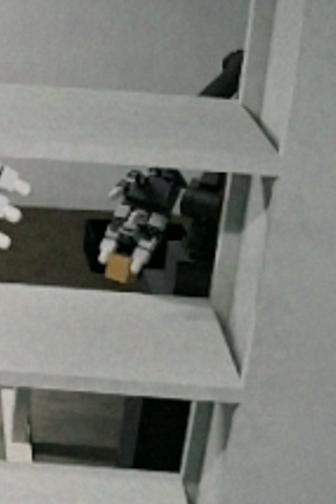

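Request:
{"method": "move", "body": {
  "arm1": {"target":[-0.290,1.110,1.205,0.3030,0.8324,0.4361,0.1588],"speed":0.15}
}}

Request:
{"method": "move", "body": {
  "arm1": {"target":[-0.0178,0.915,1.208,0.3030,0.8324,0.4361,0.1588],"speed":0.12},
  "cameras": ["arm1_cam_wrist","cam_room_a2","cam_room_b2"]
}}

Request:
{"method": "zoom_image", "body": {
  "camera": "cam_room_a2",
  "region": [360, 130, 500, 280]
}}

Request:
{"method": "zoom_image", "body": {
  "camera": "cam_room_b2",
  "region": [220, 130, 360, 280]
}}

Scene clock: 710.27 s.
Joint torques (N m): arm1=[1.61 -4.78 17.06 2.19 -0.02 0.13] | arm2=[-0.67 -9.35 9.21 0.95 0.07 -0.18] | arm3=[-1.2 0.5 8.91 2.65 -0.13 -0.06] | arm4=[-0.73 1.73 10.5 2.06 0.09 -0.02]
Heat: arm1: hottest joint3_rad 43 °C; arm2: hottest joint3_rad 31 °C; arm3: hottest joint3_rad 34 °C; arm4: hottest joint3_rad 34 °C.
move: arm1 off_target
Joint velocities: within noise
arm1.joint_positions: joint1_rad=-2.191 joint2_rad=+0.910 joint3_rad=+0.626 joint4_rad=-0.636 joint5_rad=+0.020 joint6_rad=+0.011 hand_index_mcp=+0.760 hand_index_abd=-0.049 hand_index_pip=+0.577 hand_index_dip=+0.698 hand_middle_mcp=+1.000 hand_middle_abd=+0.001 hand_middle_pip=-0.850 hand_middle_dip=-0.697 hand_ring_mcp=+0.762 hand_ring_abd=+0.045 hand_ring_pip=+0.577 hand_ring_dip=+0.694 hand_thumb_cmc=-0.568 hand_thumb_axl=+0.677 hand_thumb_mcp=-0.402 hand_thumb_ipl=+0.168 hand_current_limit=+0.400 hand_speed=-0.600
arm1.joint_status: not commanded
arm1.hand_state: goal,blocked,goal,goal,goal,goal,goal,goal,goal,blocked,goal,goal,goal,goal,goal,goal
arm1.index_mcp_current_ma: 24
arm1.index_abd_current_ma: 385
arm1.index_pip_current_ma: 2
arm1.index_dip_current_ma: 7
arm1.middle_mcp_current_ma: 0
arm1.middle_abd_current_ma: 1
arm1.middle_pip_current_ma: -1
arm1.middle_dip_current_ma: 8
arm1.ring_mcp_current_ma: 30
arm1.ring_abd_current_ma: -385
arm1.ring_pip_current_ma: 3
arm1.ring_dip_current_ma: -6
arm1.thumb_cmc_current_ma: 6
arm1.thumb_axl_current_ma: -2
arm1.thumb_mcp_current_ma: -10
arm1.thumb_ipl_current_ma: -1
arm1.hand_goal_index_mcp: 0.754
arm1.hand_goal_index_abd: -0.350
arm1.hand_goal_index_pip: 0.576
arm1.hand_goal_index_dip: 0.696
arm1.hand_goal_middle_mcp: 1.000
arm1.hand_goal_middle_abd: 0.000
arm1.hand_goal_middle_pip: -0.850
arm1.hand_goal_middle_dip: -0.700
arm1.hand_goal_ring_mcp: 0.754
arm1.hand_goal_ring_abd: 0.350
arm1.hand_goal_ring_pip: 0.576
arm1.hand_goal_ring_dip: 0.696
arm1.hand_goal_thumb_cmc: -0.570
arm1.hand_goal_thumb_axl: 0.678
arm1.hand_goal_thumb_mcp: -0.400
arm1.hand_goal_thumb_ipl: 0.168
arm1.hand: x=-0.3040 y=+1.1172 z=+1.1688 quat_wxyz=(+0.280, +0.840, +0.442, +0.145) (m; scene frame)
arm1.hand_target: x=-0.2917 y=+1.1113 z=+1.2049 quat_wxyz=(+0.303, +0.832, +0.436, +0.159) (m; scene frame)
arm1.hand_status: off_target (0.039 m and 3.2 deg from the pose sent, 0.034 m and 2.0 deg at the start)
arm2, arm3, arm4: as last shown
pictures: none

Scene clock: 713.70 s.
Joint torques (N m): arm1=[0.73 -16.56 16.79 2.14 -0.31 -0.07] | arm2=[-0.73 -9.29 9.11 0.88 0.06 -0.17] | arm3=[-1.14 0.5 8.91 2.65 -0.13 -0.06] | arm4=[-0.79 1.38 10.54 2.13 0.07 -0.03]
Heat: arm1: hottest joint3_rad 44 °C; arm2: hottest joint3_rad 31 °C; arm3: hottest joint3_rad 34 °C; arm4: hottest joint3_rad 34 °C.
move: arm1 off_target
Joint velocities: within noise
arm1.joint_positions: joint1_rad=-2.202 joint2_rad=+1.801 joint3_rad=+1.520 joint4_rad=-0.622 joint5_rad=+0.011 joint6_rad=+0.009 hand_index_mcp=+0.760 hand_index_abd=-0.049 hand_index_pip=+0.577 hand_index_dip=+0.698 hand_middle_mcp=+1.000 hand_middle_abd=+0.001 hand_middle_pip=-0.850 hand_middle_dip=-0.697 hand_ring_mcp=+0.762 hand_ring_abd=+0.045 hand_ring_pip=+0.577 hand_ring_dip=+0.694 hand_thumb_cmc=-0.568 hand_thumb_axl=+0.677 hand_thumb_mcp=-0.402 hand_thumb_ipl=+0.168 hand_current_limit=+0.400 hand_speed=-0.600
arm1.joint_status: not commanded
arm1.hand_state: goal,blocked,goal,goal,goal,goal,goal,goal,goal,blocked,goal,goal,goal,goal,goal,goal
arm1.index_mcp_current_ma: 24
arm1.index_abd_current_ma: 385
arm1.index_pip_current_ma: 2
arm1.index_dip_current_ma: 7
arm1.middle_mcp_current_ma: 0
arm1.middle_abd_current_ma: 1
arm1.middle_pip_current_ma: -1
arm1.middle_dip_current_ma: 8
arm1.ring_mcp_current_ma: 30
arm1.ring_abd_current_ma: -385
arm1.ring_pip_current_ma: 3
arm1.ring_dip_current_ma: -6
arm1.thumb_cmc_current_ma: 6
arm1.thumb_axl_current_ma: -2
arm1.thumb_mcp_current_ma: -10
arm1.thumb_ipl_current_ma: -1
arm1.hand_goal_index_mcp: 0.754
arm1.hand_goal_index_abd: -0.350
arm1.hand_goal_index_pip: 0.576
arm1.hand_goal_index_dip: 0.696
arm1.hand_goal_middle_mcp: 1.000
arm1.hand_goal_middle_abd: 0.000
arm1.hand_goal_middle_pip: -0.850
arm1.hand_goal_middle_dip: -0.700
arm1.hand_goal_ring_mcp: 0.754
arm1.hand_goal_ring_abd: 0.350
arm1.hand_goal_ring_pip: 0.576
arm1.hand_goal_ring_dip: 0.696
arm1.hand_goal_thumb_cmc: -0.570
arm1.hand_goal_thumb_axl: 0.678
arm1.hand_goal_thumb_mcp: -0.400
arm1.hand_goal_thumb_ipl: 0.168
arm1.hand: x=-0.0286 y=+0.9280 z=+1.1834 quat_wxyz=(+0.287, +0.838, +0.439, +0.151) (m; scene frame)
arm1.hand_target: x=-0.0194 y=+0.9160 z=+1.2082 quat_wxyz=(+0.303, +0.832, +0.436, +0.159) (m; scene frame)
arm1.hand_status: off_target (0.030 m and 2.2 deg from the pose sent, 0.353 m and 3.2 deg at the start)
arm2, arm3, arm4: as last shown
pictures: arm1_cam_wrist, cam_room_a2, cam_room_b2
camera_calibration:
arm1_cam_wrist: T_world_to_cam=[[0.00176227, -0.912025, 0.41013, 0.392675], [-0.968627, 0.100366, 0.227351, -0.432081], [-0.248513, -0.397664, -0.883236, 1.53102], [0, 0, 0, 1]] pos_world=[-0.0387405, 1.01033, 1.28943]

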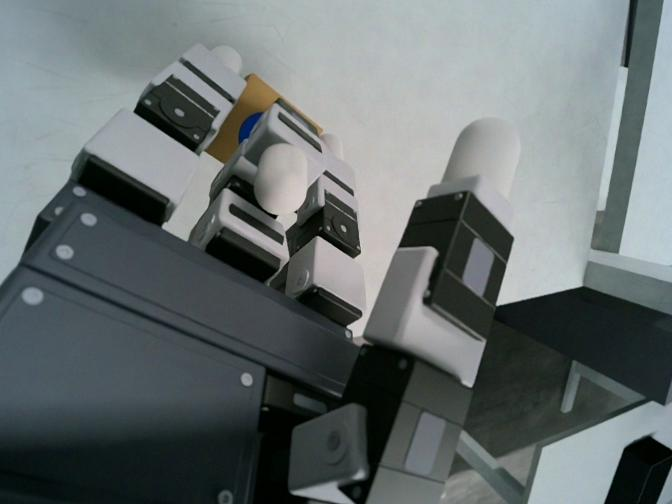

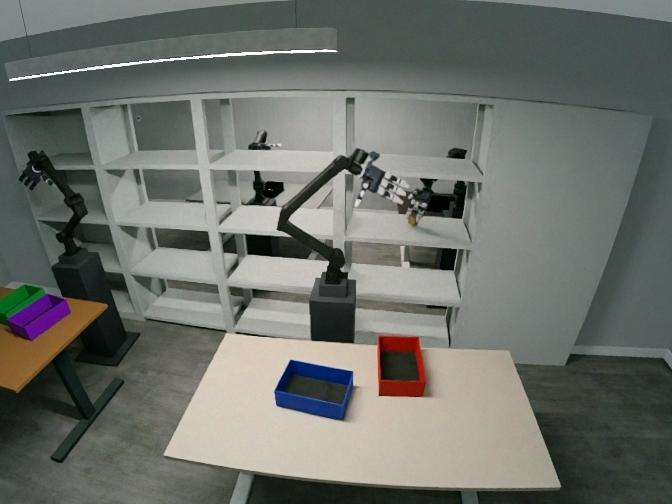

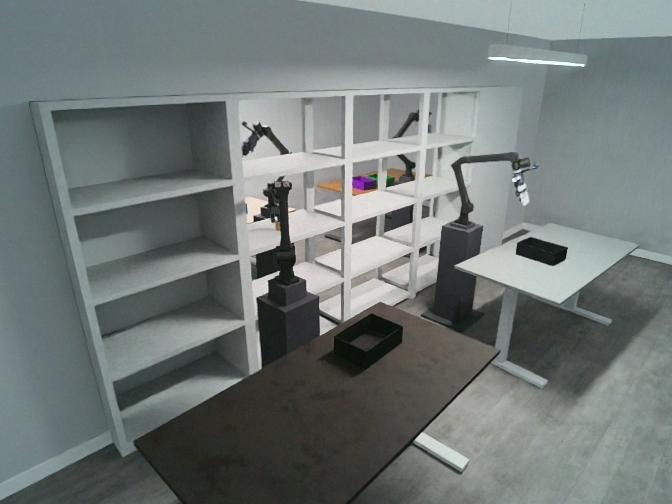

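Scaled by 3.360 from the camera's 672x504 image, which has a finer 960x720 frame.

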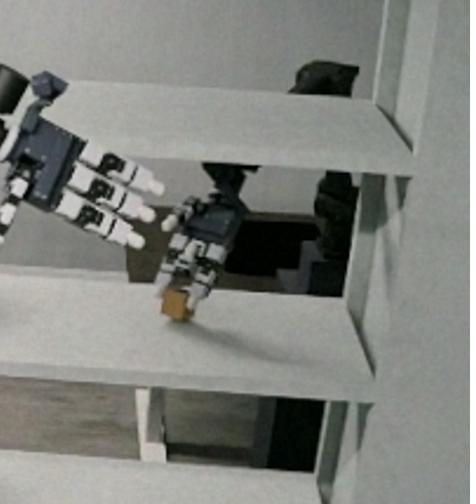

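Scaled by 3.360 from the camera's 672x504 image, which has a finer 960x720 frame.

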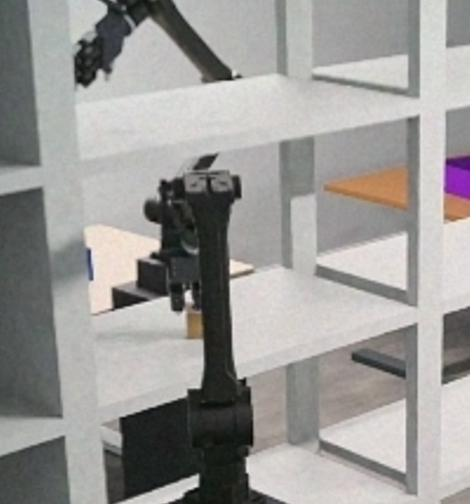

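Request:
{"method": "move", "body": {
  "arm1": {"target":[-0.0178,0.915,1.185,0.3030,0.8324,0.4361,0.1588],"speed":0.04},
  "cameras": ["cam_room_a2","arm1_cam_wrist"]
}}

Request:
{"method": "zoom_image", "body": {
  "camera": "cam_room_a2",
  "region": [380, 170, 450, 250]
}}

Scene clock: 721.83 s.
Joint torques (N m): arm1=[0.73 -16.09 13.63 3.43 -0.32 -0.08] | arm2=[-0.62 -9.23 9.17 0.92 0.08 -0.18] | arm3=[-1.14 0.5 8.91 2.63 -0.13 -0.07] | arm4=[-0.73 1.61 10.48 2.15 0.07 -0.04]
Heat: arm1: hottest joint3_rad 46 °C; arm2: hottest joint3_rad 31 °C; arm3: hottest joint3_rad 34 °C; arm4: hottest joint3_rad 34 °C.
move: arm1 off_target
Joint velocities: within noise
arm1.joint_positions: joint1_rad=-2.202 joint2_rad=+1.817 joint3_rad=+1.520 joint4_rad=-0.602 joint5_rad=+0.011 joint6_rad=+0.009 hand_index_mcp=+0.760 hand_index_abd=-0.049 hand_index_pip=+0.577 hand_index_dip=+0.698 hand_middle_mcp=+1.000 hand_middle_abd=+0.001 hand_middle_pip=-0.850 hand_middle_dip=-0.697 hand_ring_mcp=+0.762 hand_ring_abd=+0.045 hand_ring_pip=+0.577 hand_ring_dip=+0.694 hand_thumb_cmc=-0.568 hand_thumb_axl=+0.677 hand_thumb_mcp=-0.402 hand_thumb_ipl=+0.168 hand_current_limit=+0.400 hand_speed=-0.600
arm1.joint_status: not commanded
arm1.hand_state: goal,blocked,goal,goal,goal,goal,goal,goal,goal,blocked,goal,goal,goal,goal,goal,goal
arm1.index_mcp_current_ma: 24
arm1.index_abd_current_ma: 385
arm1.index_pip_current_ma: 2
arm1.index_dip_current_ma: 7
arm1.middle_mcp_current_ma: 0
arm1.middle_abd_current_ma: 1
arm1.middle_pip_current_ma: -1
arm1.middle_dip_current_ma: 8
arm1.ring_mcp_current_ma: 30
arm1.ring_abd_current_ma: -385
arm1.ring_pip_current_ma: 3
arm1.ring_dip_current_ma: -6
arm1.thumb_cmc_current_ma: 6
arm1.thumb_axl_current_ma: -2
arm1.thumb_mcp_current_ma: -10
arm1.thumb_ipl_current_ma: -1
arm1.hand_goal_index_mcp: 0.754
arm1.hand_goal_index_abd: -0.350
arm1.hand_goal_index_pip: 0.576
arm1.hand_goal_index_dip: 0.696
arm1.hand_goal_middle_mcp: 1.000
arm1.hand_goal_middle_abd: 0.000
arm1.hand_goal_middle_pip: -0.850
arm1.hand_goal_middle_dip: -0.700
arm1.hand_goal_ring_mcp: 0.754
arm1.hand_goal_ring_abd: 0.350
arm1.hand_goal_ring_pip: 0.576
arm1.hand_goal_ring_dip: 0.696
arm1.hand_goal_thumb_cmc: -0.570
arm1.hand_goal_thumb_axl: 0.678
arm1.hand_goal_thumb_mcp: -0.400
arm1.hand_goal_thumb_ipl: 0.168
arm1.hand: x=-0.0248 y=+0.9256 z=+1.1762 quat_wxyz=(+0.289, +0.838, +0.438, +0.152) (m; scene frame)
arm1.hand_target: x=-0.0184 y=+0.9153 z=+1.1851 quat_wxyz=(+0.303, +0.832, +0.436, +0.159) (m; scene frame)
arm1.hand_status: off_target (0.015 m and 1.9 deg from the pose sent, 0.017 m and 2.2 deg at the start)
arm2, arm3, arm4: as last shown
pictures: arm1_cam_wrist, cam_room_a2
camera_calibration:
arm1_cam_wrist: T_world_to_cam=[[0.000204344, -0.911006, 0.412393, 0.389666], [-0.969619, 0.1007, 0.222933, -0.4218], [-0.244621, -0.39991, -0.883308, 1.52699], [0, 0, 0, 1]] pos_world=[-0.0355313, 1.00812, 1.28214]

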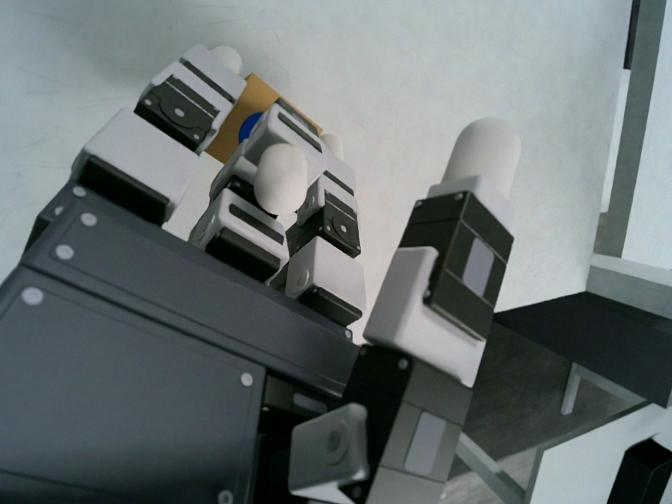

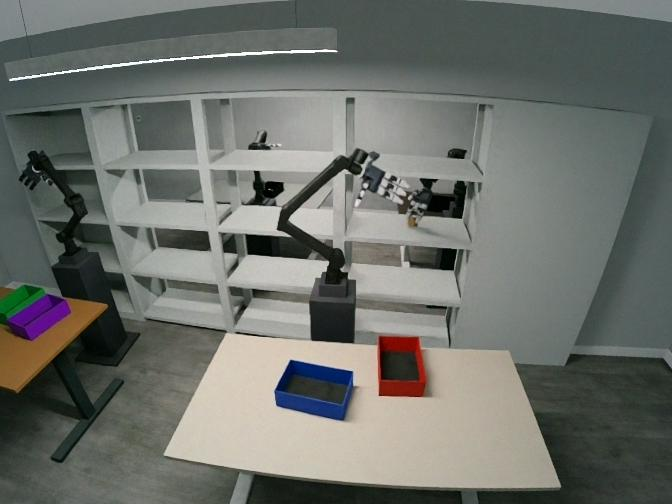

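Scaled by 6.300 from the camera's 672x504 image, which has a finer 960x720 frame.

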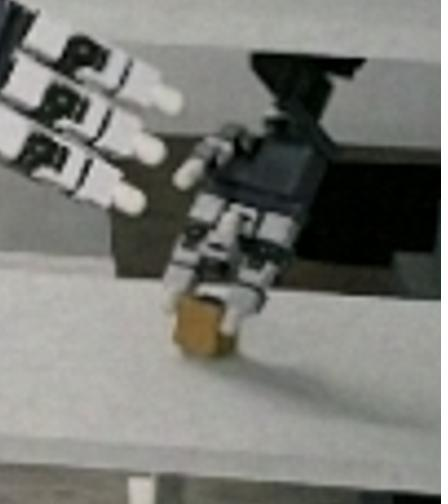

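Request:
{"method": "move", "body": {
  "arm1": {"target":[-0.0178,0.910,1.173,0.3030,0.8324,0.4361,0.1588],"speed":0.04},
  "cameras": ["cam_room_a2"]
}}

Request:
{"method": "zoom_image", "body": {
  "camera": "cam_room_a2",
  "region": [380, 170, 450, 250]
}}

Scene clock: 727.50 s.
Joint torques (N m): arm1=[0.91 -16.26 12.93 3.36 -0.31 -0.08] | arm2=[-0.56 -9.17 9.17 0.88 0.07 -0.17] | arm3=[-1.14 0.5 8.91 2.65 -0.13 -0.07] | arm4=[-0.67 1.55 10.51 2.15 0.09 -0.02]
Heat: arm1: hottest joint3_rad 46 °C; arm2: hottest joint3_rad 31 °C; arm3: hottest joint3_rad 35 °C; arm4: hottest joint3_rad 34 °C.
move: arm1 done
Joint velocities: within noise
arm1.joint_positions: joint1_rad=-2.210 joint2_rad=+1.830 joint3_rad=+1.520 joint4_rad=-0.574 joint5_rad=+0.006 joint6_rad=+0.004 hand_index_mcp=+0.759 hand_index_abd=-0.049 hand_index_pip=+0.577 hand_index_dip=+0.698 hand_middle_mcp=+1.000 hand_middle_abd=+0.001 hand_middle_pip=-0.850 hand_middle_dip=-0.697 hand_ring_mcp=+0.762 hand_ring_abd=+0.045 hand_ring_pip=+0.577 hand_ring_dip=+0.694 hand_thumb_cmc=-0.568 hand_thumb_axl=+0.677 hand_thumb_mcp=-0.402 hand_thumb_ipl=+0.168 hand_current_limit=+0.400 hand_speed=-0.600
arm1.joint_status: not commanded
arm1.hand_state: goal,blocked,goal,goal,goal,goal,goal,goal,goal,blocked,goal,goal,goal,goal,goal,goal
arm1.index_mcp_current_ma: 19
arm1.index_abd_current_ma: 385
arm1.index_pip_current_ma: 2
arm1.index_dip_current_ma: 7
arm1.middle_mcp_current_ma: 0
arm1.middle_abd_current_ma: 1
arm1.middle_pip_current_ma: -1
arm1.middle_dip_current_ma: 8
arm1.ring_mcp_current_ma: 30
arm1.ring_abd_current_ma: -385
arm1.ring_pip_current_ma: 3
arm1.ring_dip_current_ma: -5
arm1.thumb_cmc_current_ma: 6
arm1.thumb_axl_current_ma: -2
arm1.thumb_mcp_current_ma: -10
arm1.thumb_ipl_current_ma: -1
arm1.hand_goal_index_mcp: 0.754
arm1.hand_goal_index_abd: -0.350
arm1.hand_goal_index_pip: 0.576
arm1.hand_goal_index_dip: 0.696
arm1.hand_goal_middle_mcp: 1.000
arm1.hand_goal_middle_abd: 0.000
arm1.hand_goal_middle_pip: -0.850
arm1.hand_goal_middle_dip: -0.700
arm1.hand_goal_ring_mcp: 0.754
arm1.hand_goal_ring_abd: 0.350
arm1.hand_goal_ring_pip: 0.576
arm1.hand_goal_ring_dip: 0.696
arm1.hand_goal_thumb_cmc: -0.570
arm1.hand_goal_thumb_axl: 0.678
arm1.hand_goal_thumb_mcp: -0.400
arm1.hand_goal_thumb_ipl: 0.168
arm1.hand: x=-0.0233 y=+0.9189 z=+1.1726 quat_wxyz=(+0.294, +0.836, +0.436, +0.155) (m; scene frame)
arm1.hand_target: x=-0.0182 y=+0.9101 z=+1.1730 quat_wxyz=(+0.303, +0.832, +0.436, +0.159) (m; scene frame)
arm1.hand_status: done (0.010 m and 1.1 deg from the pose sent, 0.017 m and 2.0 deg at the start)
arm2, arm3, arm4: as last shown
pictures: cam_room_a2

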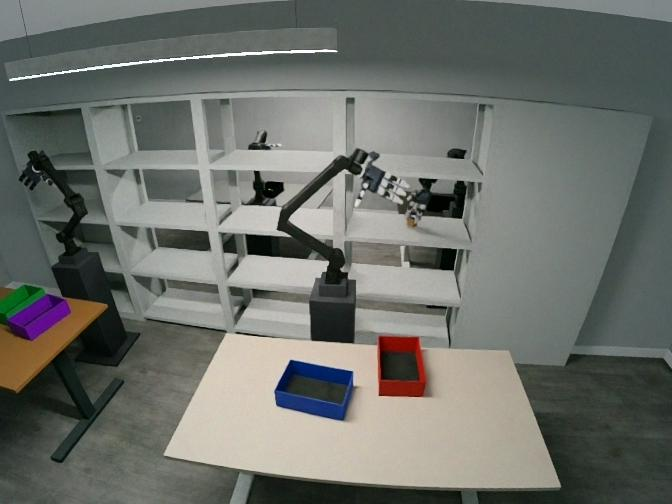

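Scaled by 6.300 from the camera's 672x504 image, which has a finer 960x720 frame.

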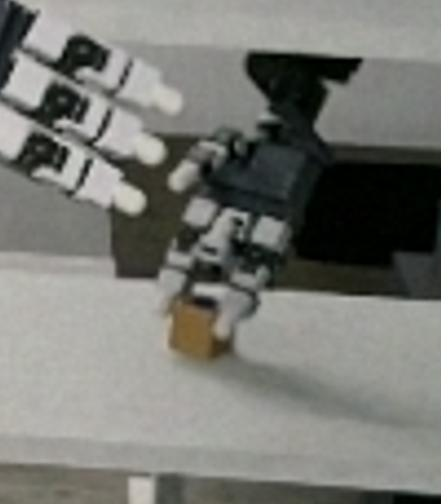

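Request:
{"method": "move", "body": {
  "arm1": {"target":[-0.014,0.905,1.158,0.3030,0.8324,0.4361,0.1588],"speed":0.04},
  "cameras": ["cam_room_a2","arm1_cam_wrist"]
}}

Request:
{"method": "zoom_image", "body": {
  "camera": "cam_room_a2",
  "region": [380, 170, 450, 250]
}}

Request:
{"method": "zoom_image", "body": {
  "camera": "arm1_cam_wrist",
  "region": [160, 0, 400, 200]
}}

Scene clock: 737.30 s.
Joint torques (N m): arm1=[0.67 -15.27 12.79 3.21 -0.32 -0.08] | arm2=[-0.44 -9.29 9.14 0.9 0.07 -0.17] | arm3=[-1.14 0.5 8.91 2.63 -0.13 -0.07] | arm4=[-0.85 1.49 10.55 2.04 0.08 -0.03]
Heat: arm1: hottest joint3_rad 45 °C; arm2: hottest joint3_rad 32 °C; arm3: hottest joint3_rad 35 °C; arm4: hottest joint3_rad 34 °C.
move: arm1 off_target
Joint velocities: within noise
arm1.joint_positions: joint1_rad=-2.212 joint2_rad=+1.841 joint3_rad=+1.520 joint4_rad=-0.539 joint5_rad=+0.003 joint6_rad=+0.002 hand_index_mcp=+0.756 hand_index_abd=-0.049 hand_index_pip=+0.577 hand_index_dip=+0.698 hand_middle_mcp=+1.000 hand_middle_abd=+0.001 hand_middle_pip=-0.850 hand_middle_dip=-0.697 hand_ring_mcp=+0.761 hand_ring_abd=+0.045 hand_ring_pip=+0.577 hand_ring_dip=+0.694 hand_thumb_cmc=-0.568 hand_thumb_axl=+0.677 hand_thumb_mcp=-0.402 hand_thumb_ipl=+0.168 hand_current_limit=+0.400 hand_speed=-0.600
arm1.joint_status: not commanded
arm1.hand_state: goal,blocked,goal,goal,goal,goal,goal,goal,goal,blocked,goal,goal,goal,goal,goal,goal
arm1.index_mcp_current_ma: 7
arm1.index_abd_current_ma: 385
arm1.index_pip_current_ma: 2
arm1.index_dip_current_ma: 7
arm1.middle_mcp_current_ma: 0
arm1.middle_abd_current_ma: 1
arm1.middle_pip_current_ma: -1
arm1.middle_dip_current_ma: 8
arm1.ring_mcp_current_ma: 26
arm1.ring_abd_current_ma: -385
arm1.ring_pip_current_ma: 3
arm1.ring_dip_current_ma: -5
arm1.thumb_cmc_current_ma: 6
arm1.thumb_axl_current_ma: -2
arm1.thumb_mcp_current_ma: -10
arm1.thumb_ipl_current_ma: -1
arm1.hand_goal_index_mcp: 0.754
arm1.hand_goal_index_abd: -0.350
arm1.hand_goal_index_pip: 0.576
arm1.hand_goal_index_dip: 0.696
arm1.hand_goal_middle_mcp: 1.000
arm1.hand_goal_middle_abd: 0.000
arm1.hand_goal_middle_pip: -0.850
arm1.hand_goal_middle_dip: -0.700
arm1.hand_goal_ring_mcp: 0.754
arm1.hand_goal_ring_abd: 0.350
arm1.hand_goal_ring_pip: 0.576
arm1.hand_goal_ring_dip: 0.696
arm1.hand_goal_thumb_cmc: -0.570
arm1.hand_goal_thumb_axl: 0.678
arm1.hand_goal_thumb_mcp: -0.400
arm1.hand_goal_thumb_ipl: 0.168
arm1.hand: x=-0.0192 y=+0.9147 z=+1.1719 quat_wxyz=(+0.304, +0.832, +0.435, +0.161) (m; scene frame)
arm1.hand_target: x=-0.0148 y=+0.9054 z=+1.1580 quat_wxyz=(+0.303, +0.832, +0.436, +0.159) (m; scene frame)
arm1.hand_status: off_target (0.018 m and 0.3 deg from the pose sent, 0.022 m and 1.1 deg at the start)
arm2, arm3, arm4: as last shown
pictures: arm1_cam_wrist, cam_room_a2
camera_calibration:
arm1_cam_wrist: T_world_to_cam=[[-0.0138176, -0.902477, 0.430515, 0.352264], [-0.976232, 0.105308, 0.189422, -0.379356], [-0.216285, -0.417666, -0.882483, 1.53596], [0, 0, 0, 1]] pos_world=[-0.0332659, 0.999379, 1.27567]

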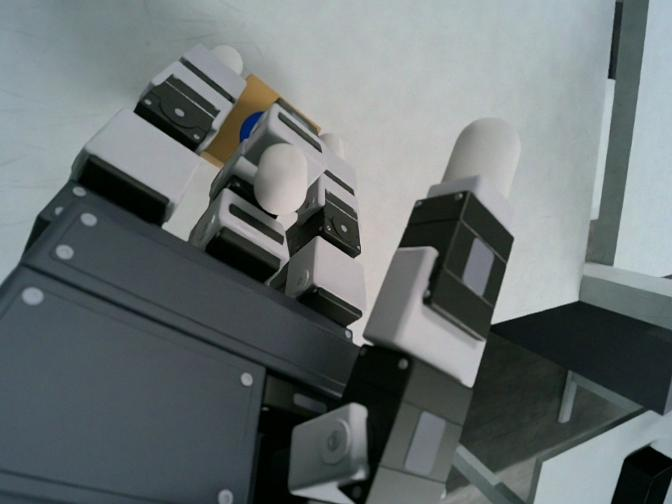

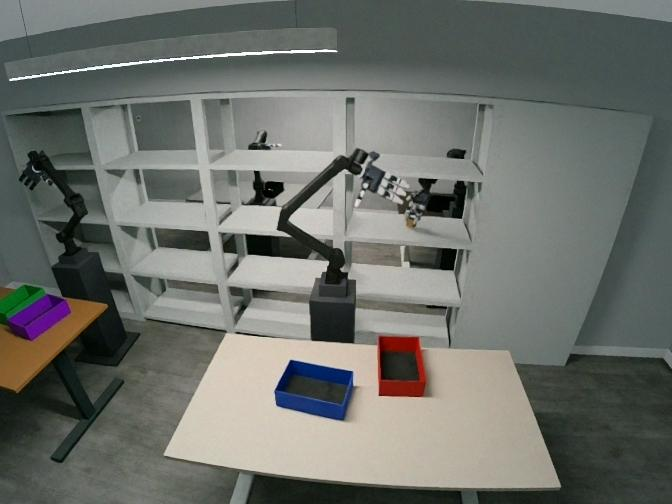

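Scaled by 6.300 from the camera's 672x504 image, which has a finer 960x720 frame.

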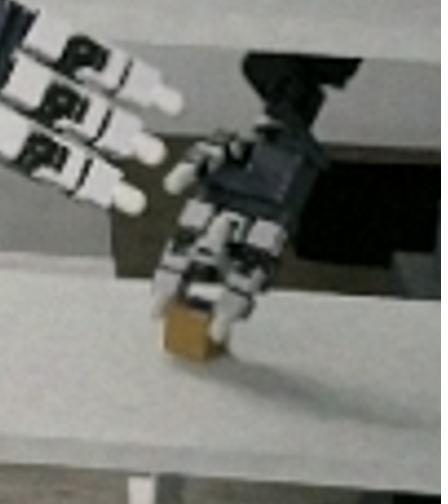

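Scaled by 2.100 from the camera's 672x504 image, which has a finer 960x720 frame.

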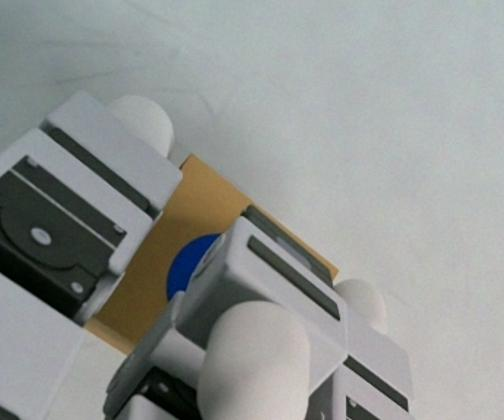

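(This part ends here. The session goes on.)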